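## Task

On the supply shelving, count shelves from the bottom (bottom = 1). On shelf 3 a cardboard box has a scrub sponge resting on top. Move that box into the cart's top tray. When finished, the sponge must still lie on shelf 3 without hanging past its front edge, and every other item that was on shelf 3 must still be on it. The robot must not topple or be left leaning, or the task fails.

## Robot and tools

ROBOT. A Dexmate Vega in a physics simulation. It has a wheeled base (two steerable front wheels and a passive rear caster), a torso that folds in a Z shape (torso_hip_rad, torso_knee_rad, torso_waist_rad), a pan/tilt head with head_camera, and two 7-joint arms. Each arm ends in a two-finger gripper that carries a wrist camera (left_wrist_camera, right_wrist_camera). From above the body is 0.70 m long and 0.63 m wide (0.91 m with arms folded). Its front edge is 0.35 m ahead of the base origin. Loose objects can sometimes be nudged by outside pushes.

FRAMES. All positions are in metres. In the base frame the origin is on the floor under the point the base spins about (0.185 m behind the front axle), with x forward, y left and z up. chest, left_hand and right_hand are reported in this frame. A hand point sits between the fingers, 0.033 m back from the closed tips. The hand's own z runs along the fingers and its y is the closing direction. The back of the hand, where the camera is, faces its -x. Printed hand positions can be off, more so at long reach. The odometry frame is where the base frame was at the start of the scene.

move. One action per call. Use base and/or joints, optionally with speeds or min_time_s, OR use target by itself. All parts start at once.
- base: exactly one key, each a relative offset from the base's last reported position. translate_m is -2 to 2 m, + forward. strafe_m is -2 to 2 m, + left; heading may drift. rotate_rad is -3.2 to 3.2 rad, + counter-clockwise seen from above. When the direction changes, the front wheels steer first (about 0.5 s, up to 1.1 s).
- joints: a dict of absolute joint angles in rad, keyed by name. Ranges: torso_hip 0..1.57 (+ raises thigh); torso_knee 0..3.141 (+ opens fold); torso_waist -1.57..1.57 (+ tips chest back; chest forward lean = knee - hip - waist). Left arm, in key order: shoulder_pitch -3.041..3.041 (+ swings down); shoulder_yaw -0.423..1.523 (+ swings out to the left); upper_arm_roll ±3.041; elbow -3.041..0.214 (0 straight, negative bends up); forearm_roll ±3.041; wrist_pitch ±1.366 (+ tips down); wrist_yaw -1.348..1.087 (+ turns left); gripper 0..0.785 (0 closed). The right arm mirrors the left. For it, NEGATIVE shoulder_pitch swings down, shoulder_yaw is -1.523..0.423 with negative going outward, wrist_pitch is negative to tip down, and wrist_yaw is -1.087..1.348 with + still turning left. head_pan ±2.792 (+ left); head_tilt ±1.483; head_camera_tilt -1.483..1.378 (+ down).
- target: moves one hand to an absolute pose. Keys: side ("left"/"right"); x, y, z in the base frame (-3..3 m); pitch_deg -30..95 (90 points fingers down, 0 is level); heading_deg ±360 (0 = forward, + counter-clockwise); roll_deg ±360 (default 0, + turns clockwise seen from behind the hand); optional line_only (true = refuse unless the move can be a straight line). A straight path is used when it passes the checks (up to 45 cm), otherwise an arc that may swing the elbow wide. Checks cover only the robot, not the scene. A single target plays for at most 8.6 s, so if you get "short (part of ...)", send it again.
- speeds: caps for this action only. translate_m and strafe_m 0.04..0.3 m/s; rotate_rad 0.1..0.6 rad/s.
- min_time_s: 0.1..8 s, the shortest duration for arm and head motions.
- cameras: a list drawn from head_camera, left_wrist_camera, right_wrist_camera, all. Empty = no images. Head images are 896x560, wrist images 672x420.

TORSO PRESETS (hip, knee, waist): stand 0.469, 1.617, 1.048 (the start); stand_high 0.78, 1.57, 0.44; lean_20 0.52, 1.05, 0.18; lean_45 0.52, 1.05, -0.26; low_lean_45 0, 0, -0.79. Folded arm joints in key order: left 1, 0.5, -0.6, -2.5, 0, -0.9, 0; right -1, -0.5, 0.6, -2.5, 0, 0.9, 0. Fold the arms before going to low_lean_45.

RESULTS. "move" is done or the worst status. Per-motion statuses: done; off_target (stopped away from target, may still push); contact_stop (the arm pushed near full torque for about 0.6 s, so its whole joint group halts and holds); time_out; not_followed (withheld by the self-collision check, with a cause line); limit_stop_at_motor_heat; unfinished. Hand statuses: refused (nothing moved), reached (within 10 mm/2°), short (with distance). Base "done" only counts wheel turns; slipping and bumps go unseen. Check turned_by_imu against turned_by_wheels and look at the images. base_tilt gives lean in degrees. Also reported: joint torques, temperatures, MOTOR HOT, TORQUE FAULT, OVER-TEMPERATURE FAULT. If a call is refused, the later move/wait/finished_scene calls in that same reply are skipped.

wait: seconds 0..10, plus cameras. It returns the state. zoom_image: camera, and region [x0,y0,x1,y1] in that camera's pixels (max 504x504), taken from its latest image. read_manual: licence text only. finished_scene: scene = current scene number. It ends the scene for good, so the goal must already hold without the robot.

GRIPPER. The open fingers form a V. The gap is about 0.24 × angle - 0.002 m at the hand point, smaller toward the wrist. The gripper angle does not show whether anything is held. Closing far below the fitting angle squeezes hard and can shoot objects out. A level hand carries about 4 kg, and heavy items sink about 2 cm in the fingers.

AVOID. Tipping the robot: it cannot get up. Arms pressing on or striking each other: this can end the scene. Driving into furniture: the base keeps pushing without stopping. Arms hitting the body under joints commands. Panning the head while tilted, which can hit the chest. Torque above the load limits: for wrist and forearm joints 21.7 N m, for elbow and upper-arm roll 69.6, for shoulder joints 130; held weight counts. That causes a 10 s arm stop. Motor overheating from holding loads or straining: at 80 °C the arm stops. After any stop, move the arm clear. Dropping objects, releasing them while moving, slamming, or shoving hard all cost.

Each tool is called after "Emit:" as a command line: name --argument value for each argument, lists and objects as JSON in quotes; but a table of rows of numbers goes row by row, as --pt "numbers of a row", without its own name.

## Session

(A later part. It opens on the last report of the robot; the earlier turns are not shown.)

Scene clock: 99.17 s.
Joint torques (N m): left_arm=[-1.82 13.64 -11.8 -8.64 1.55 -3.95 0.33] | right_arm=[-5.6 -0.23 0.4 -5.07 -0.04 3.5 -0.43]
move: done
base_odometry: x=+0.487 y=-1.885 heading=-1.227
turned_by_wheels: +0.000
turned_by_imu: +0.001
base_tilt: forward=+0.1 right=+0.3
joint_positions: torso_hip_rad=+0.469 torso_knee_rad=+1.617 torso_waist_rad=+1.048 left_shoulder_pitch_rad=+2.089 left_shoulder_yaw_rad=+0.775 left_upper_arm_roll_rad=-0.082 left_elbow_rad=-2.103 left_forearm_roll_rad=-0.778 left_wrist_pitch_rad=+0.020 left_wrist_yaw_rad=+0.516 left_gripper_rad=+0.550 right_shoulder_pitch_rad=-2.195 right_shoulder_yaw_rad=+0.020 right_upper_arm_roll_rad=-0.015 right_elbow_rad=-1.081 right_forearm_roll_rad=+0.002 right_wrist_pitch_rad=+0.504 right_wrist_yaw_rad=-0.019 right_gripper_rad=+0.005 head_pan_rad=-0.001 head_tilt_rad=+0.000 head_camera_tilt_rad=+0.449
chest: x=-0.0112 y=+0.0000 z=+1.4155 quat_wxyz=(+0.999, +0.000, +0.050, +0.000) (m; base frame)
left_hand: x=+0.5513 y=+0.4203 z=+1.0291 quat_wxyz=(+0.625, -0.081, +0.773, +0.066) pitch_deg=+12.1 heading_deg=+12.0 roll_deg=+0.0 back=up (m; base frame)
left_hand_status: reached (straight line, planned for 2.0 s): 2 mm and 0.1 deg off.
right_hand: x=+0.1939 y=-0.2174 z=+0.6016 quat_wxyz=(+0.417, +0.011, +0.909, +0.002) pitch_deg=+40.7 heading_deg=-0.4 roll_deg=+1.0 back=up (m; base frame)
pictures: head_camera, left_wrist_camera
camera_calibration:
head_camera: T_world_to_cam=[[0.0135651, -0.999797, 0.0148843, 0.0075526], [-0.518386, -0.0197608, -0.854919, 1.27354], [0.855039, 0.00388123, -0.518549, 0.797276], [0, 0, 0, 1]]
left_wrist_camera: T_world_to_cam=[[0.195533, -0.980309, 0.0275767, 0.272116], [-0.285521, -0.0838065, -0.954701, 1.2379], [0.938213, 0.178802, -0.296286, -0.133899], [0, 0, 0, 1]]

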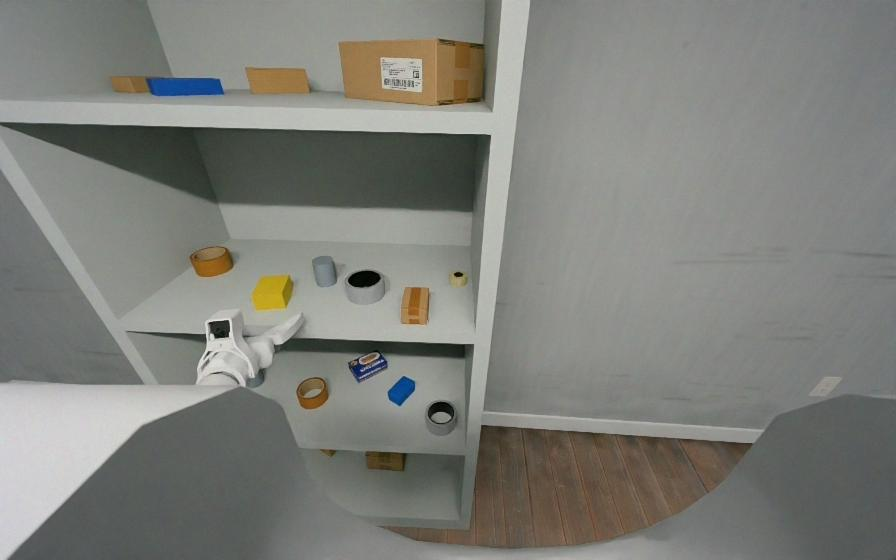

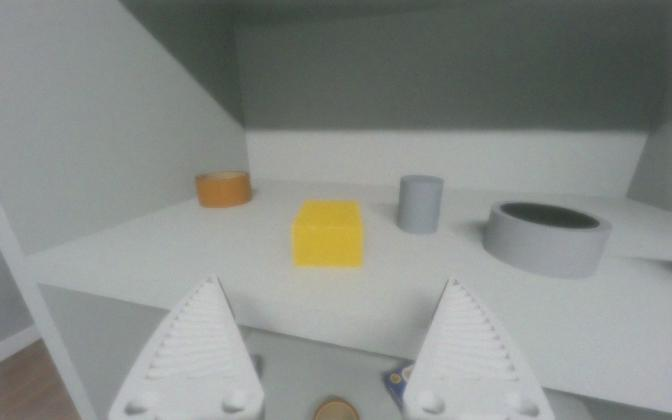

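Emit:
move --target '{"side": "left", "x": 0.535, "y": 0.095, "z": 1.07, "pitch_deg": 20, "heading_deg": -3}' --cameras '["left_wrist_camera", "head_camera"]'

Scene clock: 103.43 s.
Joint torques (N m): left_arm=[-12.18 -2.48 -2.54 -9.03 1.63 -1.67 0.35] | right_arm=[-4.95 -0.97 -0.11 -3.36 -0.22 2.54 -0.22]
move: done
base_odometry: x=+0.487 y=-1.885 heading=-1.227
turned_by_wheels: +0.000
turned_by_imu: +0.001
base_tilt: forward=+0.1 right=+0.3
joint_positions: torso_hip_rad=+0.469 torso_knee_rad=+1.617 torso_waist_rad=+1.048 left_shoulder_pitch_rad=+1.636 left_shoulder_yaw_rad=+0.573 left_upper_arm_roll_rad=+0.524 left_elbow_rad=-2.495 left_forearm_roll_rad=-0.747 left_wrist_pitch_rad=+0.651 left_wrist_yaw_rad=+0.968 left_gripper_rad=+0.550 right_shoulder_pitch_rad=-2.195 right_shoulder_yaw_rad=+0.020 right_upper_arm_roll_rad=-0.015 right_elbow_rad=-1.081 right_forearm_roll_rad=+0.002 right_wrist_pitch_rad=+0.504 right_wrist_yaw_rad=-0.019 right_gripper_rad=+0.005 head_pan_rad=-0.001 head_tilt_rad=+0.000 head_camera_tilt_rad=+0.449
chest: x=-0.0112 y=+0.0000 z=+1.4155 quat_wxyz=(+0.999, +0.000, +0.050, +0.000) (m; base frame)
left_hand: x=+0.5352 y=+0.0976 z=+1.0687 quat_wxyz=(+0.573, +0.020, +0.819, -0.014) pitch_deg=+20.0 heading_deg=-2.9 roll_deg=+0.0 back=up (m; base frame)
left_hand_status: reached (straight line, planned for 2.4 s): 3 mm and 0.2 deg off.
right_hand: x=+0.1939 y=-0.2174 z=+0.6016 quat_wxyz=(+0.417, +0.011, +0.909, +0.002) pitch_deg=+40.7 heading_deg=-0.4 roll_deg=+1.0 back=up (m; base frame)
pictures: head_camera, left_wrist_camera
camera_calibration:
head_camera: T_world_to_cam=[[0.0135651, -0.999797, 0.0148843, 0.00755262], [-0.518386, -0.0197608, -0.854919, 1.27354], [0.855039, 0.00388128, -0.518549, 0.797276], [0, 0, 0, 1]]
left_wrist_camera: T_world_to_cam=[[-0.0582097, -0.997868, 0.0295161, 0.0932236], [-0.42705, -0.0018347, -0.904226, 1.25782], [0.902352, -0.0652396, -0.426033, 0.132282], [0, 0, 0, 1]]

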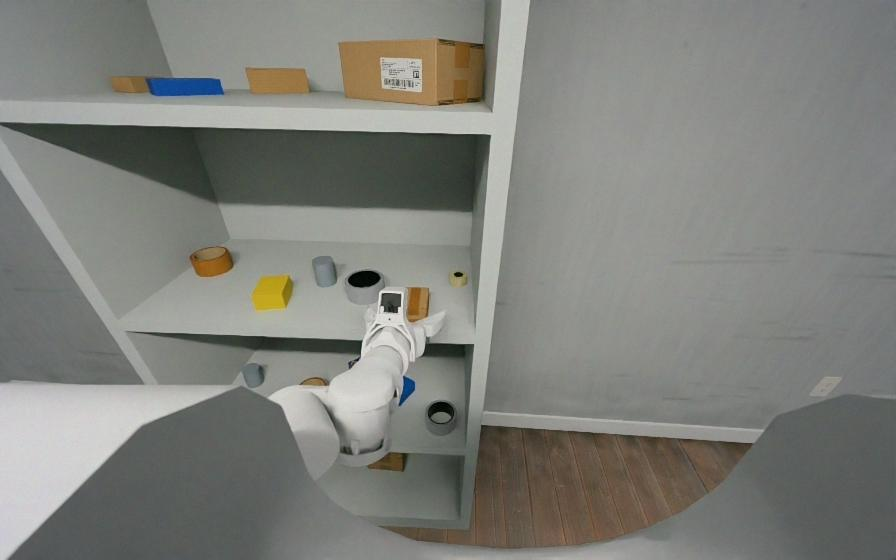

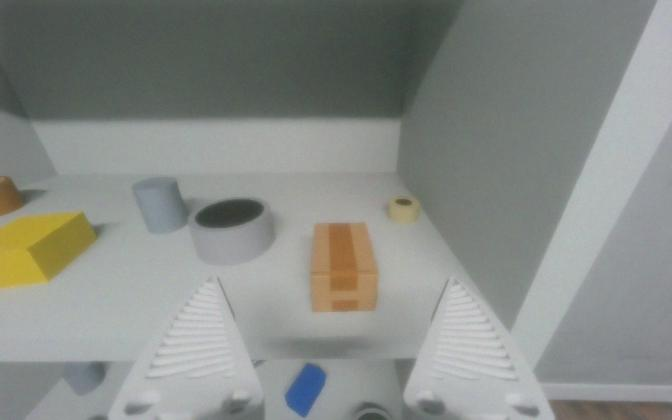

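Emit:
move --target '{"side": "left", "x": 0.65, "y": 0.084, "z": 1.024, "pitch_deg": 20, "heading_deg": -3, "line_only": true}' --cameras '["left_wrist_camera", "head_camera"]'

Scene clock: 107.50 s.
Joint torques (N m): left_arm=[-18.29 -3.59 -3.67 -8.26 1.57 -3.73 0.03] | right_arm=[-5.7 0.31 -0.06 -4.56 0.16 2.53 -0.04]
move: done
base_odometry: x=+0.487 y=-1.885 heading=-1.227
turned_by_wheels: +0.000
turned_by_imu: +0.001
base_tilt: forward=+0.1 right=+0.4
joint_positions: torso_hip_rad=+0.469 torso_knee_rad=+1.617 torso_waist_rad=+1.048 left_shoulder_pitch_rad=+1.366 left_shoulder_yaw_rad=+0.443 left_upper_arm_roll_rad=+0.593 left_elbow_rad=-2.049 left_forearm_roll_rad=-0.700 left_wrist_pitch_rad=+0.544 left_wrist_yaw_rad=+0.789 left_gripper_rad=+0.550 right_shoulder_pitch_rad=-2.195 right_shoulder_yaw_rad=+0.020 right_upper_arm_roll_rad=-0.015 right_elbow_rad=-1.081 right_forearm_roll_rad=+0.002 right_wrist_pitch_rad=+0.504 right_wrist_yaw_rad=-0.019 right_gripper_rad=+0.005 head_pan_rad=-0.001 head_tilt_rad=+0.000 head_camera_tilt_rad=+0.449
chest: x=-0.0112 y=+0.0000 z=+1.4155 quat_wxyz=(+0.999, +0.000, +0.050, +0.000) (m; base frame)
left_hand: x=+0.6485 y=+0.0843 z=+1.0240 quat_wxyz=(+0.573, +0.021, +0.819, -0.015) pitch_deg=+20.0 heading_deg=-3.0 roll_deg=+0.0 back=up (m; base frame)
left_hand_status: reached (straight line, planned for 1.7 s): 2 mm and 0.1 deg off.
right_hand: x=+0.1939 y=-0.2174 z=+0.6016 quat_wxyz=(+0.417, +0.011, +0.909, +0.002) pitch_deg=+40.7 heading_deg=-0.4 roll_deg=+1.0 back=up (m; base frame)
pictures: head_camera, left_wrist_camera
camera_calibration:
head_camera: T_world_to_cam=[[0.0135653, -0.999797, 0.0148843, 0.00755265], [-0.518386, -0.0197609, -0.854918, 1.27354], [0.855039, 0.00388142, -0.518549, 0.797276], [0, 0, 0, 1]]
left_wrist_camera: T_world_to_cam=[[-0.06077, -0.997736, 0.0288197, 0.0902195], [-0.427196, -0.0000970732, -0.904159, 1.26564], [0.902115, -0.0672574, -0.426223, 0.0106363], [0, 0, 0, 1]]

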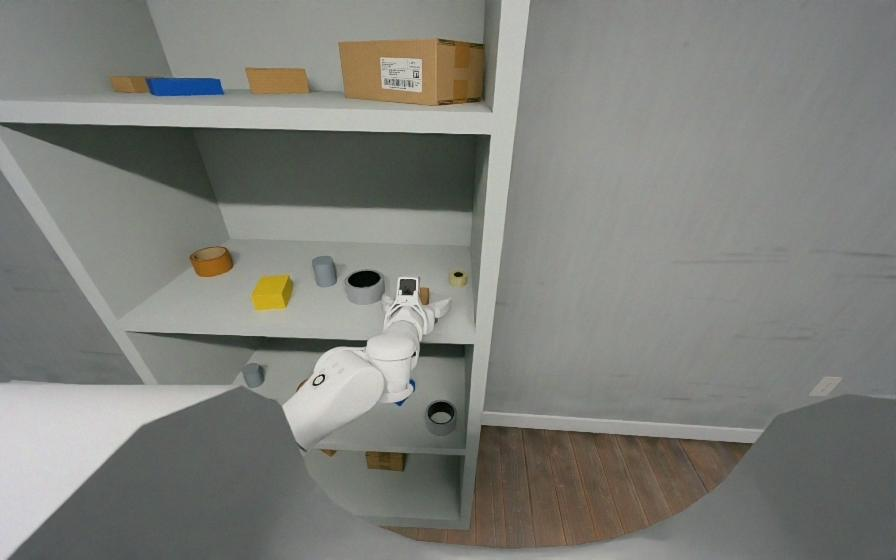

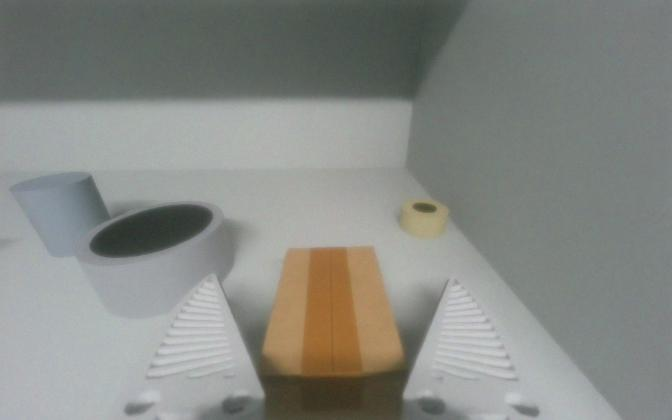

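Emit:
move --target '{"side": "left", "x": 0.655, "y": 0.084, "z": 1.006, "pitch_deg": 20, "heading_deg": -3, "line_only": true}' --cameras '["left_wrist_camera"]'

Emit:
zoom_image --camera "left_wrist_camera" --region '[160, 230, 520, 420]'

Scene clock: 109.83 s.
Joint torques (N m): left_arm=[-16.4 -4.07 -2.62 -6 0.88 -1.72 0.17] | right_arm=[-4.96 0.7 0.45 -5.7 -0.21 2.69 -0.05]
move: done
base_odometry: x=+0.487 y=-1.885 heading=-1.227
turned_by_wheels: +0.000
turned_by_imu: +0.001
base_tilt: forward=+0.2 right=+0.3
joint_positions: torso_hip_rad=+0.469 torso_knee_rad=+1.617 torso_waist_rad=+1.048 left_shoulder_pitch_rad=+1.360 left_shoulder_yaw_rad=+0.435 left_upper_arm_roll_rad=+0.611 left_elbow_rad=-1.984 left_forearm_roll_rad=-0.674 left_wrist_pitch_rad=+0.491 left_wrist_yaw_rad=+0.758 left_gripper_rad=+0.550 right_shoulder_pitch_rad=-2.195 right_shoulder_yaw_rad=+0.020 right_upper_arm_roll_rad=-0.015 right_elbow_rad=-1.081 right_forearm_roll_rad=+0.002 right_wrist_pitch_rad=+0.504 right_wrist_yaw_rad=-0.019 right_gripper_rad=+0.005 head_pan_rad=-0.001 head_tilt_rad=+0.000 head_camera_tilt_rad=+0.449
chest: x=-0.0112 y=+0.0000 z=+1.4155 quat_wxyz=(+0.999, +0.000, +0.050, +0.000) (m; base frame)
left_hand: x=+0.6545 y=+0.0841 z=+1.0074 quat_wxyz=(+0.573, +0.021, +0.819, -0.015) pitch_deg=+20.0 heading_deg=-3.0 roll_deg=+0.0 back=up (m; base frame)
left_hand_status: reached (straight line, planned for 0.6 s): 1 mm and 0.0 deg off.
right_hand: x=+0.1939 y=-0.2174 z=+0.6016 quat_wxyz=(+0.417, +0.011, +0.909, +0.002) pitch_deg=+40.7 heading_deg=-0.4 roll_deg=+1.0 back=up (m; base frame)
pictures: left_wrist_camera
camera_calibration:
left_wrist_camera: T_world_to_cam=[[-0.0607816, -0.997727, 0.0290942, 0.090593], [-0.426745, -0.000374524, -0.904372, 1.2531], [0.902327, -0.067385, -0.425753, -0.00246417], [0, 0, 0, 1]]

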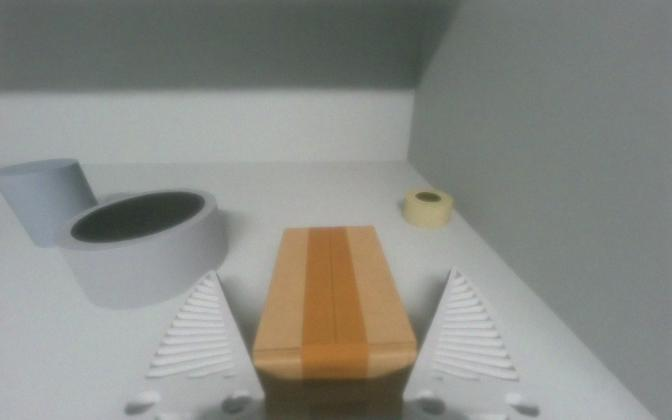

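Scaled by 1.400 from the camera's 672x420 image, which has a finer 960x600 frame.

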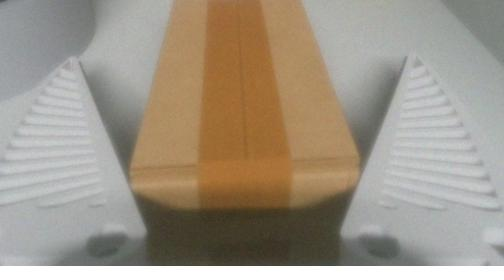

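Emit:
move --target '{"side": "left", "x": 0.65, "y": 0.084, "z": 1.014, "pitch_deg": 20, "heading_deg": -3, "line_only": true}' --cameras '[]'

Emit:
move --joints '{"left_gripper_rad": 0.22}' --cameras '["left_wrist_camera", "head_camera"]'

Scene clock: 111.90 s.
Joint torques (N m): left_arm=[-10.19 1.32 -7.54 -10.89 1.01 -2.12 0.27] | right_arm=[-5.79 -1.38 0.33 -5.07 -0.11 2.36 -0.17]
move: done
base_odometry: x=+0.487 y=-1.885 heading=-1.227
turned_by_wheels: +0.000
turned_by_imu: +0.001
base_tilt: forward=+0.1 right=+0.3
joint_positions: torso_hip_rad=+0.469 torso_knee_rad=+1.617 torso_waist_rad=+1.048 left_shoulder_pitch_rad=+1.367 left_shoulder_yaw_rad=+0.440 left_upper_arm_roll_rad=+0.606 left_elbow_rad=-2.011 left_forearm_roll_rad=-0.682 left_wrist_pitch_rad=+0.508 left_wrist_yaw_rad=+0.770 left_gripper_rad=+0.550 right_shoulder_pitch_rad=-2.195 right_shoulder_yaw_rad=+0.020 right_upper_arm_roll_rad=-0.015 right_elbow_rad=-1.081 right_forearm_roll_rad=+0.002 right_wrist_pitch_rad=+0.504 right_wrist_yaw_rad=-0.019 right_gripper_rad=+0.005 head_pan_rad=-0.001 head_tilt_rad=+0.000 head_camera_tilt_rad=+0.449
chest: x=-0.0112 y=+0.0000 z=+1.4155 quat_wxyz=(+0.999, +0.000, +0.050, +0.000) (m; base frame)
left_hand: x=+0.6506 y=+0.0839 z=+1.0126 quat_wxyz=(+0.573, +0.022, +0.819, -0.015) pitch_deg=+20.0 heading_deg=-3.0 roll_deg=+0.0 back=up (m; base frame)
left_hand_status: reached (straight line, planned for 0.4 s): 2 mm and 0.0 deg off.
right_hand: x=+0.1939 y=-0.2174 z=+0.6016 quat_wxyz=(+0.417, +0.011, +0.909, +0.002) pitch_deg=+40.7 heading_deg=-0.4 roll_deg=+1.0 back=up (m; base frame)
pictures: none

Scene clock: 112.77 s.
Joint torques (N m): left_arm=[-10.19 2.09 -7.63 -10.03 0.94 -2.03 0.37] | right_arm=[-6.13 0.96 -1.15 -4.9 -0.18 3.31 -0.16]
move: done
base_odometry: x=+0.487 y=-1.885 heading=-1.227
turned_by_wheels: +0.000
turned_by_imu: +0.000
base_tilt: forward=+0.2 right=+0.3
joint_positions: torso_hip_rad=+0.469 torso_knee_rad=+1.617 torso_waist_rad=+1.048 left_shoulder_pitch_rad=+1.368 left_shoulder_yaw_rad=+0.441 left_upper_arm_roll_rad=+0.605 left_elbow_rad=-2.016 left_forearm_roll_rad=-0.683 left_wrist_pitch_rad=+0.511 left_wrist_yaw_rad=+0.772 left_gripper_rad=+0.220 right_shoulder_pitch_rad=-2.195 right_shoulder_yaw_rad=+0.020 right_upper_arm_roll_rad=-0.015 right_elbow_rad=-1.081 right_forearm_roll_rad=+0.002 right_wrist_pitch_rad=+0.504 right_wrist_yaw_rad=-0.019 right_gripper_rad=+0.005 head_pan_rad=-0.001 head_tilt_rad=+0.000 head_camera_tilt_rad=+0.449
joint_status: all done
chest: x=-0.0112 y=+0.0000 z=+1.4155 quat_wxyz=(+0.999, +0.000, +0.050, +0.000) (m; base frame)
left_hand: x=+0.6500 y=+0.0839 z=+1.0136 quat_wxyz=(+0.573, +0.022, +0.819, -0.015) pitch_deg=+20.0 heading_deg=-3.0 roll_deg=+0.0 back=up (m; base frame)
right_hand: x=+0.1939 y=-0.2174 z=+0.6016 quat_wxyz=(+0.417, +0.011, +0.909, +0.002) pitch_deg=+40.7 heading_deg=-0.4 roll_deg=+1.0 back=up (m; base frame)
pictures: head_camera, left_wrist_camera
camera_calibration:
head_camera: T_world_to_cam=[[0.0135651, -0.999797, 0.0148843, 0.00755261], [-0.518386, -0.0197608, -0.854919, 1.27354], [0.855039, 0.00388126, -0.518549, 0.797276], [0, 0, 0, 1]]
left_wrist_camera: T_world_to_cam=[[-0.0613467, -0.9977, 0.0288445, 0.0905157], [-0.426639, 0.0000855214, -0.904422, 1.25677], [0.902339, -0.0677895, -0.425663, 0.00415134], [0, 0, 0, 1]]

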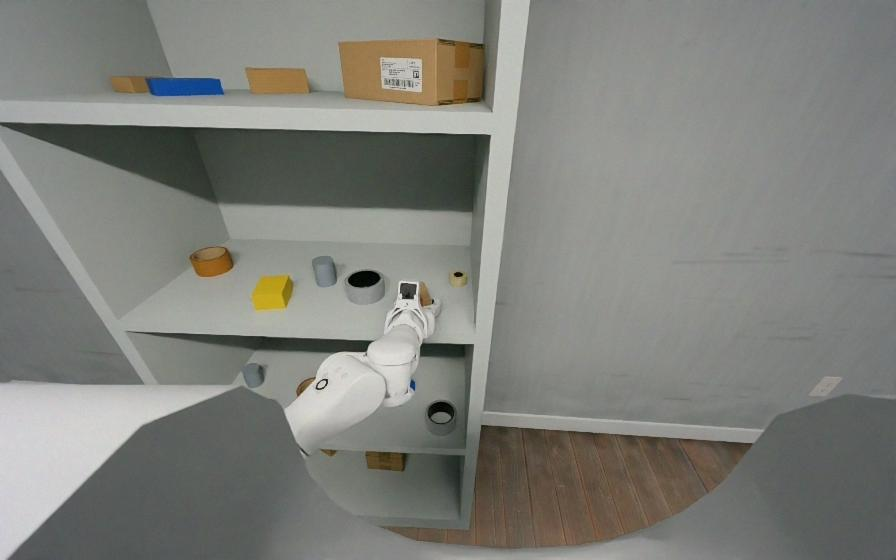

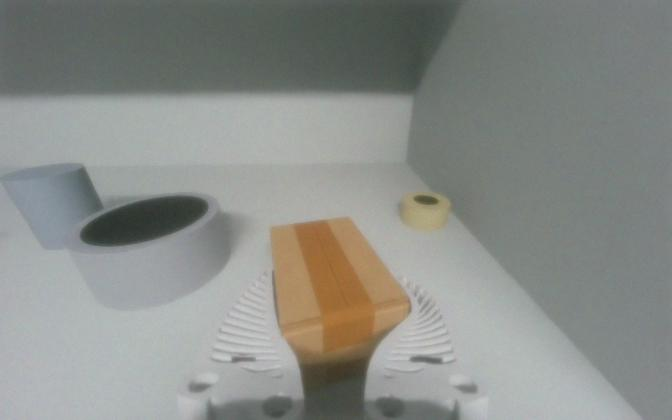

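Emit:
move --target '{"side": "left", "x": 0.645, "y": 0.084, "z": 1.06, "pitch_deg": 20, "heading_deg": -3, "line_only": true}' --cameras '["left_wrist_camera", "head_camera"]'

Scene clock: 115.27 s.
Joint torques (N m): left_arm=[-19.47 -5.06 -8.63 -11.1 1.31 -2.78 0.35] | right_arm=[-4.93 -0.73 0.33 -4.91 -0.34 1.92 0.11]
move: done
base_odometry: x=+0.487 y=-1.885 heading=-1.227
turned_by_wheels: +0.000
turned_by_imu: +0.001
base_tilt: forward=+0.2 right=+0.3
joint_positions: torso_hip_rad=+0.469 torso_knee_rad=+1.617 torso_waist_rad=+1.048 left_shoulder_pitch_rad=+1.349 left_shoulder_yaw_rad=+0.437 left_upper_arm_roll_rad=+0.556 left_elbow_rad=-2.143 left_forearm_roll_rad=-0.756 left_wrist_pitch_rad=+0.650 left_wrist_yaw_rad=+0.844 left_gripper_rad=+0.220 right_shoulder_pitch_rad=-2.195 right_shoulder_yaw_rad=+0.020 right_upper_arm_roll_rad=-0.015 right_elbow_rad=-1.081 right_forearm_roll_rad=+0.002 right_wrist_pitch_rad=+0.504 right_wrist_yaw_rad=-0.019 right_gripper_rad=+0.005 head_pan_rad=-0.001 head_tilt_rad=+0.000 head_camera_tilt_rad=+0.449
chest: x=-0.0112 y=+0.0000 z=+1.4155 quat_wxyz=(+0.999, +0.000, +0.050, +0.000) (m; base frame)
left_hand: x=+0.6451 y=+0.0839 z=+1.0575 quat_wxyz=(+0.573, +0.022, +0.819, -0.015) pitch_deg=+20.1 heading_deg=-3.0 roll_deg=+0.0 back=up (m; base frame)
left_hand_status: reached (straight line, planned for 0.8 s): 2 mm and 0.1 deg off.
right_hand: x=+0.1939 y=-0.2174 z=+0.6016 quat_wxyz=(+0.417, +0.011, +0.909, +0.002) pitch_deg=+40.7 heading_deg=-0.4 roll_deg=+1.0 back=up (m; base frame)
pictures: head_camera, left_wrist_camera
camera_calibration:
head_camera: T_world_to_cam=[[0.0135652, -0.999797, 0.0148842, 0.00755268], [-0.518389, -0.0197608, -0.854916, 1.27354], [0.855037, 0.00388133, -0.518552, 0.79728], [0, 0, 0, 1]]
left_wrist_camera: T_world_to_cam=[[-0.0610128, -0.997715, 0.0290151, 0.0886125], [-0.427511, -0.000146612, -0.90401, 1.29454], [0.901949, -0.0675605, -0.426526, 0.0284348], [0, 0, 0, 1]]

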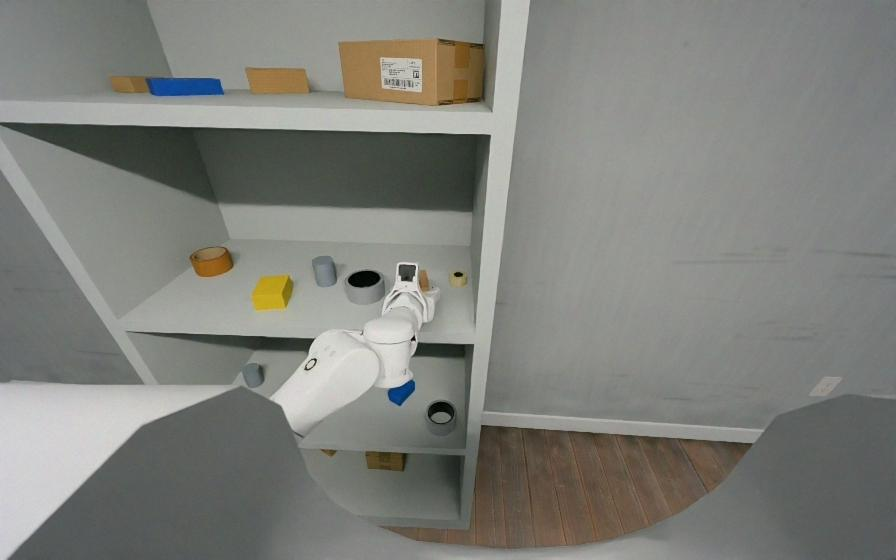

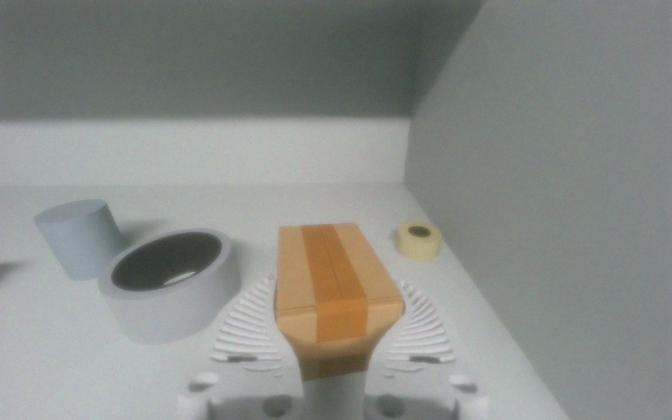

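Emit:
move --base '{"translate_m": -0.5}' --speeds '{"translate_m": 0.2}' --cameras '["left_wrist_camera", "head_camera"]'

Scene clock: 121.33 s.
Joint torques (N m): left_arm=[-17.85 -5.01 -7.79 -10.1 1.32 -2.74 0.31] | right_arm=[-5 0.52 0.8 -4.43 -0.37 3.26 -0.15]
move: done
base_odometry: x=+0.318 y=-1.415 heading=-1.226
turned_by_wheels: +0.001
turned_by_imu: +0.006
base_tilt: forward=+0.1 right=+0.3
base_status: done
joint_positions: torso_hip_rad=+0.469 torso_knee_rad=+1.617 torso_waist_rad=+1.048 left_shoulder_pitch_rad=+1.348 left_shoulder_yaw_rad=+0.437 left_upper_arm_roll_rad=+0.554 left_elbow_rad=-2.148 left_forearm_roll_rad=-0.759 left_wrist_pitch_rad=+0.656 left_wrist_yaw_rad=+0.847 left_gripper_rad=+0.220 right_shoulder_pitch_rad=-2.195 right_shoulder_yaw_rad=+0.020 right_upper_arm_roll_rad=-0.015 right_elbow_rad=-1.081 right_forearm_roll_rad=+0.002 right_wrist_pitch_rad=+0.504 right_wrist_yaw_rad=-0.019 right_gripper_rad=+0.005 head_pan_rad=-0.001 head_tilt_rad=+0.000 head_camera_tilt_rad=+0.449
chest: x=-0.0111 y=+0.0000 z=+1.4155 quat_wxyz=(+0.999, +0.000, +0.050, +0.000) (m; base frame)
left_hand: x=+0.6448 y=+0.0839 z=+1.0593 quat_wxyz=(+0.573, +0.022, +0.819, -0.015) pitch_deg=+20.1 heading_deg=-3.0 roll_deg=+0.0 back=up (m; base frame)
right_hand: x=+0.1939 y=-0.2174 z=+0.6016 quat_wxyz=(+0.417, +0.011, +0.909, +0.002) pitch_deg=+40.7 heading_deg=-0.4 roll_deg=+1.0 back=up (m; base frame)
pictures: head_camera, left_wrist_camera
camera_calibration:
head_camera: T_world_to_cam=[[0.0135669, -0.999797, 0.0148825, 0.00755391], [-0.518501, -0.0197607, -0.854848, 1.27348], [0.854969, 0.0038811, -0.518664, 0.797349], [0, 0, 0, 1]]
left_wrist_camera: T_world_to_cam=[[-0.061235, -0.997709, 0.0287567, 0.0889654], [-0.427392, 0.000173761, -0.904066, 1.29605], [0.90199, -0.0676509, -0.426424, 0.0292985], [0, 0, 0, 1]]

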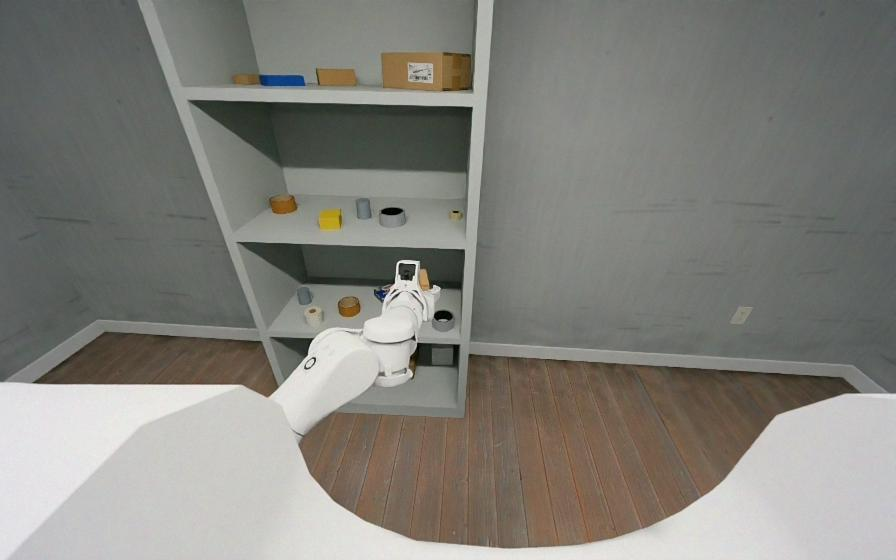

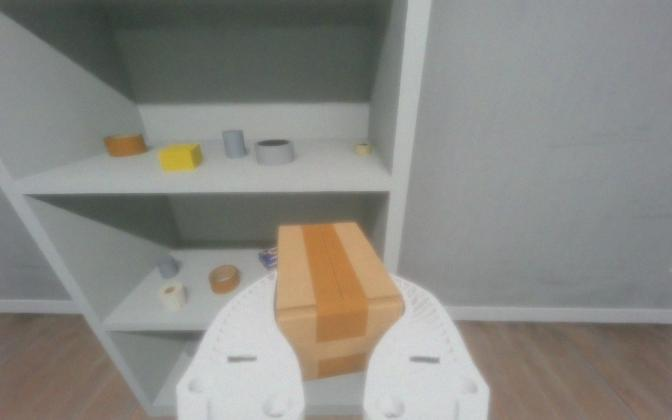

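Emit:
move --base '{"rotate_rad": -2.54}' --joints '{"head_camera_tilt_rad": 0.35}' --speeds '{"rotate_rad": 0.5}' --cameras '["left_wrist_camera", "head_camera"]'

Scene clock: 128.13 s.
Joint torques (N m): left_arm=[-18.51 -5.06 -7.33 -9.42 1.48 -2.52 -0.01] | right_arm=[-5.06 -0.54 0.45 -3.45 -0.13 2.47 -0.44]
move: done
base_odometry: x=+0.318 y=-1.414 heading=+2.520
turned_by_wheels: -2.537
turned_by_imu: -2.464
base_tilt: forward=+0.2 right=+0.3
base_status: done
joint_positions: torso_hip_rad=+0.469 torso_knee_rad=+1.617 torso_waist_rad=+1.048 left_shoulder_pitch_rad=+1.348 left_shoulder_yaw_rad=+0.437 left_upper_arm_roll_rad=+0.554 left_elbow_rad=-2.148 left_forearm_roll_rad=-0.759 left_wrist_pitch_rad=+0.656 left_wrist_yaw_rad=+0.847 left_gripper_rad=+0.220 right_shoulder_pitch_rad=-2.195 right_shoulder_yaw_rad=+0.020 right_upper_arm_roll_rad=-0.015 right_elbow_rad=-1.081 right_forearm_roll_rad=+0.002 right_wrist_pitch_rad=+0.504 right_wrist_yaw_rad=-0.019 right_gripper_rad=+0.005 head_pan_rad=-0.001 head_tilt_rad=+0.000 head_camera_tilt_rad=+0.351
joint_status: all done
chest: x=-0.0111 y=+0.0000 z=+1.4155 quat_wxyz=(+0.999, +0.000, +0.050, +0.000) (m; base frame)
left_hand: x=+0.6449 y=+0.0839 z=+1.0593 quat_wxyz=(+0.573, +0.022, +0.819, -0.015) pitch_deg=+20.1 heading_deg=-3.0 roll_deg=+0.0 back=up (m; base frame)
right_hand: x=+0.1939 y=-0.2174 z=+0.6016 quat_wxyz=(+0.417, +0.011, +0.909, +0.002) pitch_deg=+40.7 heading_deg=-0.4 roll_deg=+1.0 back=up (m; base frame)
pictures: head_camera, left_wrist_camera
camera_calibration:
head_camera: T_world_to_cam=[[0.0120428, -0.999796, 0.0162028, 0.00547715], [-0.431818, -0.0198152, -0.901743, 1.34979], [0.90188, 0.00386286, -0.431969, 0.672491], [0, 0, 0, 1]]
left_wrist_camera: T_world_to_cam=[[-0.0611967, -0.997711, 0.0287654, 0.0889471], [-0.427383, 0.000148795, -0.904071, 1.29606], [0.901997, -0.06762, -0.426414, 0.0292815], [0, 0, 0, 1]]

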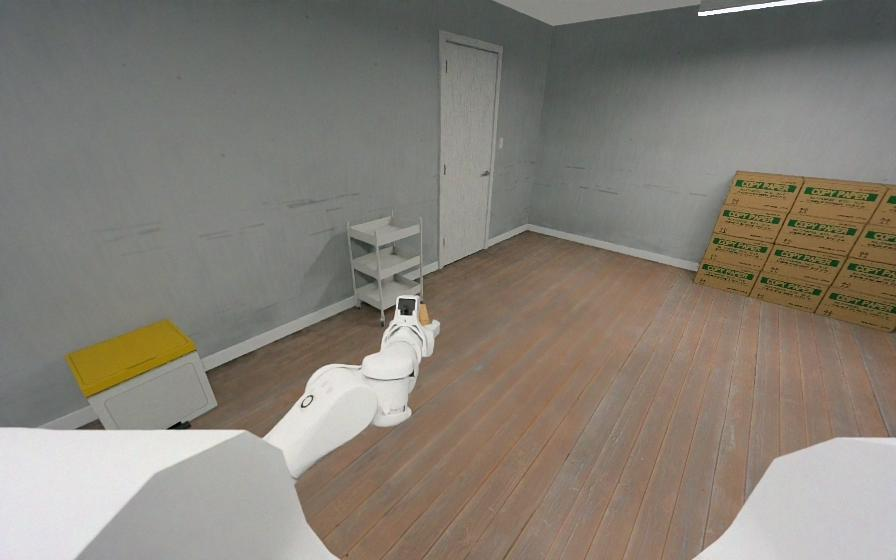

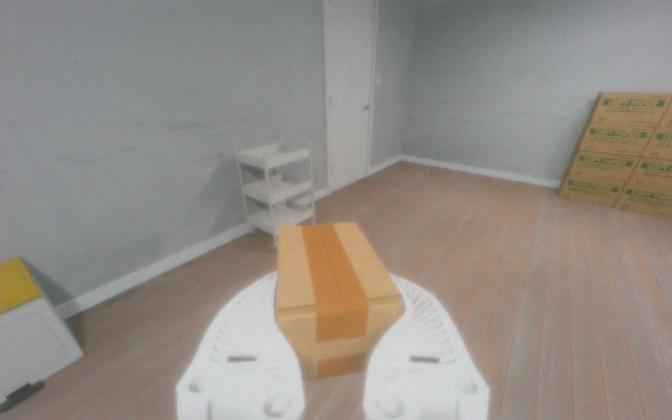

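Emit:
zoom_image --camera "head_camera" --region '[320, 190, 460, 340]'

Scaled by 3.360 from the camera's 896x560 image, which has a finer 960x600 frame.

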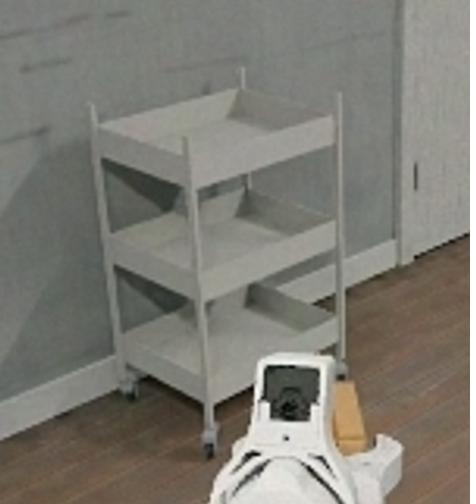

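Emit:
move --base '{"rotate_rad": -0.206}' --cameras '[]'

Emit:
move --base '{"translate_m": 1.9}' --cameras '[]'

Emit:
move --base '{"rotate_rad": 1.05}' --joints '{"head_camera_tilt_rad": 0.5}' --cameras '["head_camera", "left_wrist_camera"]'

Scene clock: 132.90 s.
Joint torques (N m): left_arm=[-18.51 -4.05 -7.56 -10.75 1.49 -3.23 0.11] | right_arm=[-5.2 -1.8 -0.15 -3.58 -0.36 2.39 -0.13]
move: done
base_odometry: x=+0.318 y=-1.414 heading=+2.315
turned_by_wheels: -0.205
turned_by_imu: -0.199
base_tilt: forward=+0.1 right=+0.3
base_status: done
joint_positions: torso_hip_rad=+0.469 torso_knee_rad=+1.617 torso_waist_rad=+1.048 left_shoulder_pitch_rad=+1.348 left_shoulder_yaw_rad=+0.437 left_upper_arm_roll_rad=+0.554 left_elbow_rad=-2.148 left_forearm_roll_rad=-0.759 left_wrist_pitch_rad=+0.656 left_wrist_yaw_rad=+0.847 left_gripper_rad=+0.220 right_shoulder_pitch_rad=-2.195 right_shoulder_yaw_rad=+0.020 right_upper_arm_roll_rad=-0.015 right_elbow_rad=-1.081 right_forearm_roll_rad=+0.002 right_wrist_pitch_rad=+0.504 right_wrist_yaw_rad=-0.019 right_gripper_rad=+0.005 head_pan_rad=-0.001 head_tilt_rad=+0.000 head_camera_tilt_rad=+0.351
chest: x=-0.0111 y=+0.0000 z=+1.4155 quat_wxyz=(+0.999, +0.000, +0.050, +0.000) (m; base frame)
left_hand: x=+0.6449 y=+0.0839 z=+1.0593 quat_wxyz=(+0.573, +0.022, +0.819, -0.015) pitch_deg=+20.1 heading_deg=-3.0 roll_deg=+0.0 back=up (m; base frame)
right_hand: x=+0.1939 y=-0.2174 z=+0.6016 quat_wxyz=(+0.417, +0.011, +0.909, +0.002) pitch_deg=+40.7 heading_deg=-0.4 roll_deg=+1.0 back=up (m; base frame)
pictures: none

Scene clock: 141.17 s.
Joint torques (N m): left_arm=[-18.02 -3.7 -7.52 -9.71 1.41 -2.44 0.18] | right_arm=[-4.29 0.83 0.3 -4.17 -0.2 3.15 0]
move: done
base_odometry: x=-0.965 y=-0.012 heading=+2.314
turned_by_wheels: -0.001
turned_by_imu: -0.009
base_tilt: forward=+0.1 right=+0.2
base_status: done
joint_positions: torso_hip_rad=+0.469 torso_knee_rad=+1.617 torso_waist_rad=+1.048 left_shoulder_pitch_rad=+1.348 left_shoulder_yaw_rad=+0.437 left_upper_arm_roll_rad=+0.554 left_elbow_rad=-2.148 left_forearm_roll_rad=-0.759 left_wrist_pitch_rad=+0.656 left_wrist_yaw_rad=+0.847 left_gripper_rad=+0.220 right_shoulder_pitch_rad=-2.195 right_shoulder_yaw_rad=+0.020 right_upper_arm_roll_rad=-0.015 right_elbow_rad=-1.081 right_forearm_roll_rad=+0.002 right_wrist_pitch_rad=+0.504 right_wrist_yaw_rad=-0.019 right_gripper_rad=+0.005 head_pan_rad=-0.001 head_tilt_rad=+0.000 head_camera_tilt_rad=+0.351
chest: x=-0.0110 y=+0.0000 z=+1.4155 quat_wxyz=(+0.999, +0.000, +0.050, +0.000) (m; base frame)
left_hand: x=+0.6449 y=+0.0839 z=+1.0593 quat_wxyz=(+0.573, +0.022, +0.819, -0.015) pitch_deg=+20.1 heading_deg=-3.0 roll_deg=+0.0 back=up (m; base frame)
right_hand: x=+0.1939 y=-0.2174 z=+0.6015 quat_wxyz=(+0.417, +0.011, +0.909, +0.002) pitch_deg=+40.7 heading_deg=-0.4 roll_deg=+1.0 back=up (m; base frame)
pictures: none

Scene clock: 144.50 s.
Joint torques (N m): left_arm=[-17.95 -3.27 -6.78 -10.59 1.49 -2.98 0.21] | right_arm=[-4.09 -0.99 -0.02 -4.97 -0.02 3.65 -0.01]
move: done
base_odometry: x=-0.967 y=-0.012 heading=-2.920
turned_by_wheels: +1.049
turned_by_imu: +1.021
base_tilt: forward=+0.1 right=+0.3
base_status: done
joint_positions: torso_hip_rad=+0.469 torso_knee_rad=+1.617 torso_waist_rad=+1.048 left_shoulder_pitch_rad=+1.348 left_shoulder_yaw_rad=+0.437 left_upper_arm_roll_rad=+0.554 left_elbow_rad=-2.148 left_forearm_roll_rad=-0.759 left_wrist_pitch_rad=+0.656 left_wrist_yaw_rad=+0.847 left_gripper_rad=+0.220 right_shoulder_pitch_rad=-2.195 right_shoulder_yaw_rad=+0.020 right_upper_arm_roll_rad=-0.015 right_elbow_rad=-1.081 right_forearm_roll_rad=+0.002 right_wrist_pitch_rad=+0.504 right_wrist_yaw_rad=-0.019 right_gripper_rad=+0.005 head_pan_rad=+0.000 head_tilt_rad=+0.000 head_camera_tilt_rad=+0.499
joint_status: all done
chest: x=-0.0110 y=+0.0000 z=+1.4155 quat_wxyz=(+0.999, +0.000, +0.050, +0.000) (m; base frame)
left_hand: x=+0.6449 y=+0.0839 z=+1.0593 quat_wxyz=(+0.573, +0.022, +0.819, -0.015) pitch_deg=+20.1 heading_deg=-3.0 roll_deg=+0.0 back=up (m; base frame)
right_hand: x=+0.1939 y=-0.2174 z=+0.6015 quat_wxyz=(+0.417, +0.011, +0.909, +0.002) pitch_deg=+40.7 heading_deg=-0.4 roll_deg=+1.0 back=up (m; base frame)
pictures: head_camera, left_wrist_camera
camera_calibration:
head_camera: T_world_to_cam=[[0.0143844, -0.999796, 0.0141462, 0.00870738], [-0.560655, -0.0197791, -0.827813, 1.23019], [0.827925, 0.00397649, -0.560825, 0.857624], [0, 0, 0, 1]]
left_wrist_camera: T_world_to_cam=[[-0.0611633, -0.997712, 0.0288144, 0.0888941], [-0.42747, 0.0000966647, -0.90403, 1.29606], [0.901958, -0.0676107, -0.426498, 0.0292833], [0, 0, 0, 1]]

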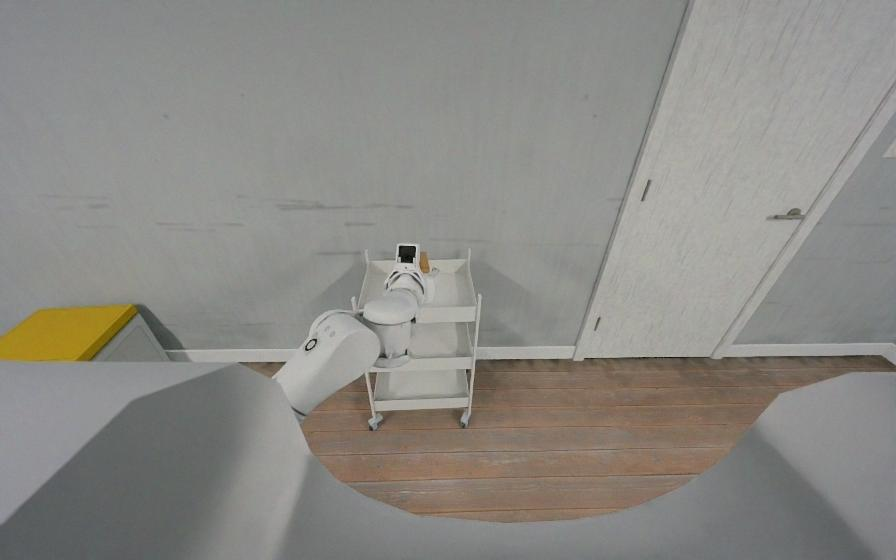

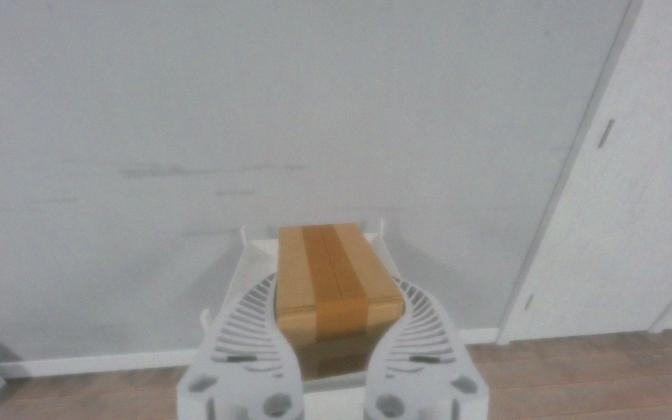

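Emit:
zoom_image --camera "head_camera" --region '[330, 230, 510, 440]'

Scaled by 2.400 from the camera's 896x560 image, which has a finer 960x600 frame.

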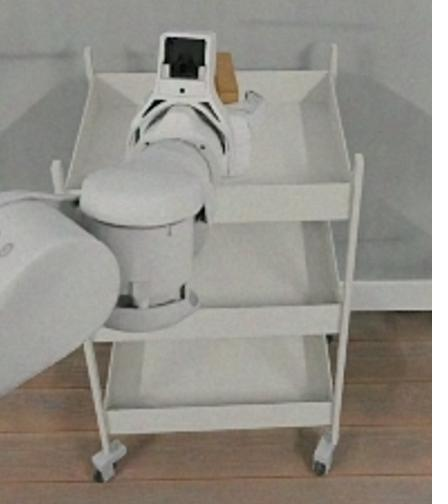

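Emit:
move --joints '{"torso_hip_rad": 0.1, "torso_knee_rad": 1.1, "torso_waist_rad": 0.9}' --cameras '["head_camera", "left_wrist_camera"]'

Scene clock: 150.37 s.
Joint torques (N m): left_arm=[-18.11 -3.49 -6.33 -9.7 1.4 -2.81 0.28] | right_arm=[-4.93 -0.77 0.22 -5.37 -0.26 2.46 0.03]
move: done
base_odometry: x=-0.967 y=-0.012 heading=-2.920
turned_by_wheels: +0.000
turned_by_imu: +0.001
base_tilt: forward=+0.1 right=+0.3
joint_positions: torso_hip_rad=+0.100 torso_knee_rad=+1.100 torso_waist_rad=+0.900 left_shoulder_pitch_rad=+1.348 left_shoulder_yaw_rad=+0.437 left_upper_arm_roll_rad=+0.554 left_elbow_rad=-2.148 left_forearm_roll_rad=-0.759 left_wrist_pitch_rad=+0.656 left_wrist_yaw_rad=+0.847 left_gripper_rad=+0.220 right_shoulder_pitch_rad=-2.195 right_shoulder_yaw_rad=+0.020 right_upper_arm_roll_rad=-0.015 right_elbow_rad=-1.081 right_forearm_roll_rad=+0.002 right_wrist_pitch_rad=+0.504 right_wrist_yaw_rad=-0.019 right_gripper_rad=+0.005 head_pan_rad=+0.000 head_tilt_rad=+0.000 head_camera_tilt_rad=+0.499
joint_status: all done
chest: x=-0.0012 y=+0.0000 z=+1.2685 quat_wxyz=(+0.999, +0.000, +0.050, +0.000) (m; base frame)
left_hand: x=+0.6547 y=+0.0839 z=+0.9124 quat_wxyz=(+0.573, +0.022, +0.819, -0.015) pitch_deg=+20.1 heading_deg=-3.0 roll_deg=+0.0 back=up (m; base frame)
right_hand: x=+0.2037 y=-0.2174 z=+0.4546 quat_wxyz=(+0.417, +0.011, +0.909, +0.002) pitch_deg=+40.7 heading_deg=-0.4 roll_deg=+1.0 back=up (m; base frame)
pictures: head_camera, left_wrist_camera
camera_calibration:
head_camera: T_world_to_cam=[[0.0143827, -0.999796, 0.0141479, 0.0106443], [-0.560554, -0.0197791, -0.827881, 1.11406], [0.827993, 0.00397651, -0.560725, 0.767004], [0, 0, 0, 1]]
left_wrist_camera: T_world_to_cam=[[-0.0611666, -0.997712, 0.0288067, 0.0937346], [-0.42736, 0.0000967932, -0.904082, 1.16742], [0.90201, -0.0676104, -0.426388, -0.0423271], [0, 0, 0, 1]]

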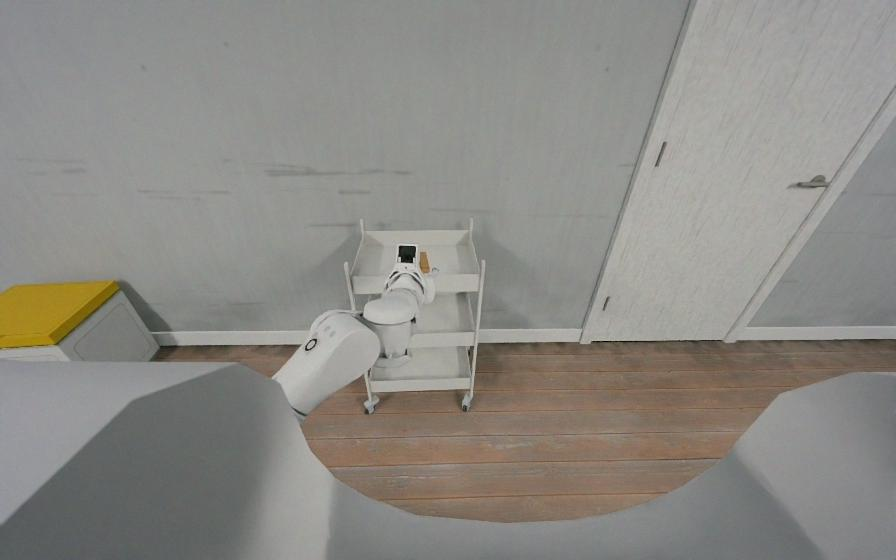

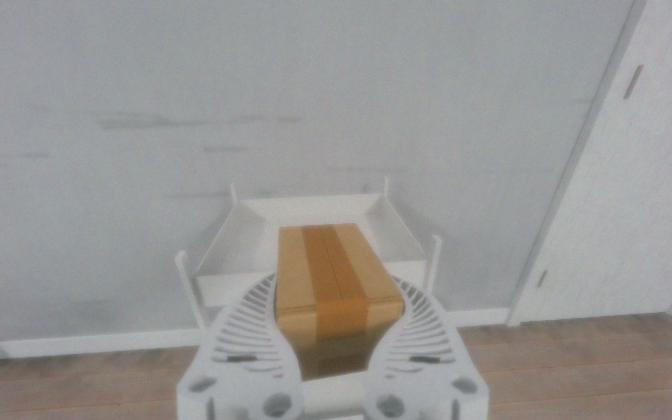

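Emit:
move --base '{"translate_m": 0.42}' --speeds '{"translate_m": 0.2}' --cameras '["head_camera", "left_wrist_camera"]'

Emit:
zoom_image --camera "head_camera" --region '[300, 200, 560, 440]'

Scene clock: 154.30 s.
Joint torques (N m): left_arm=[-17.6 -3.93 -6.79 -10.21 1.46 -1.97 0.06] | right_arm=[-5.18 -1.64 1.17 -4.22 -0.02 2.24 0.11]
move: done
base_odometry: x=-1.376 y=-0.104 heading=-2.919
turned_by_wheels: +0.001
turned_by_imu: +0.000
base_tilt: forward=+0.1 right=+0.4
base_status: done
joint_positions: torso_hip_rad=+0.100 torso_knee_rad=+1.100 torso_waist_rad=+0.900 left_shoulder_pitch_rad=+1.348 left_shoulder_yaw_rad=+0.437 left_upper_arm_roll_rad=+0.554 left_elbow_rad=-2.148 left_forearm_roll_rad=-0.759 left_wrist_pitch_rad=+0.656 left_wrist_yaw_rad=+0.847 left_gripper_rad=+0.220 right_shoulder_pitch_rad=-2.195 right_shoulder_yaw_rad=+0.020 right_upper_arm_roll_rad=-0.015 right_elbow_rad=-1.081 right_forearm_roll_rad=+0.002 right_wrist_pitch_rad=+0.504 right_wrist_yaw_rad=-0.019 right_gripper_rad=+0.005 head_pan_rad=+0.000 head_tilt_rad=+0.000 head_camera_tilt_rad=+0.499
chest: x=-0.0012 y=+0.0000 z=+1.2685 quat_wxyz=(+0.999, +0.000, +0.050, +0.000) (m; base frame)
left_hand: x=+0.6548 y=+0.0839 z=+0.9123 quat_wxyz=(+0.573, +0.022, +0.819, -0.015) pitch_deg=+20.1 heading_deg=-3.0 roll_deg=+0.0 back=up (m; base frame)
right_hand: x=+0.2037 y=-0.2174 z=+0.4545 quat_wxyz=(+0.417, +0.011, +0.909, +0.002) pitch_deg=+40.7 heading_deg=-0.4 roll_deg=+1.0 back=up (m; base frame)
pictures: head_camera, left_wrist_camera
camera_calibration:
head_camera: T_world_to_cam=[[0.014384, -0.999796, 0.0141466, 0.0106455], [-0.560629, -0.0197791, -0.827831, 1.114], [0.827942, 0.00397651, -0.560799, 0.767035], [0, 0, 0, 1]]
left_wrist_camera: T_world_to_cam=[[-0.0611645, -0.997712, 0.0288117, 0.0937326], [-0.427431, 0.0000967029, -0.904048, 1.16738], [0.901976, -0.0676107, -0.426459, -0.0423012], [0, 0, 0, 1]]

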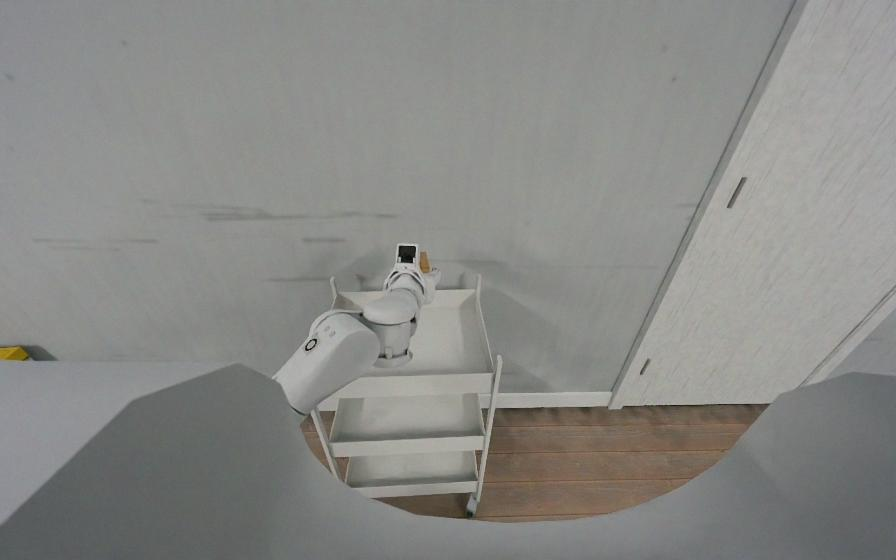

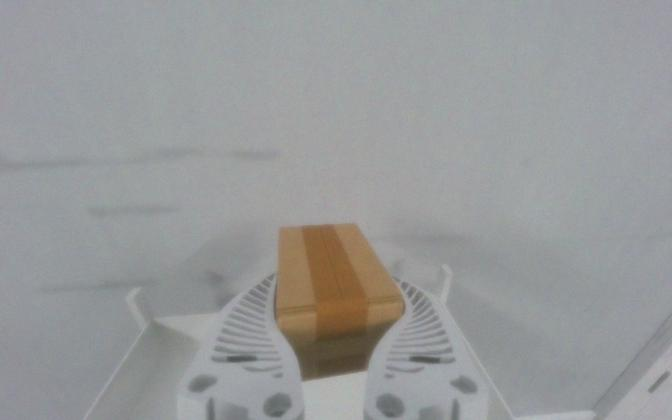

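Scaled by 1.938 from the camera's 896x560 image, which has a finer 960x600 frame.

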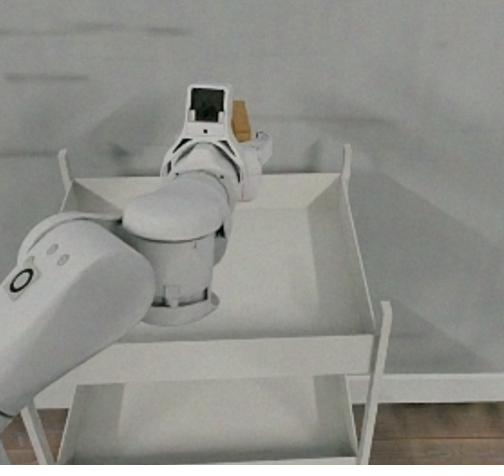

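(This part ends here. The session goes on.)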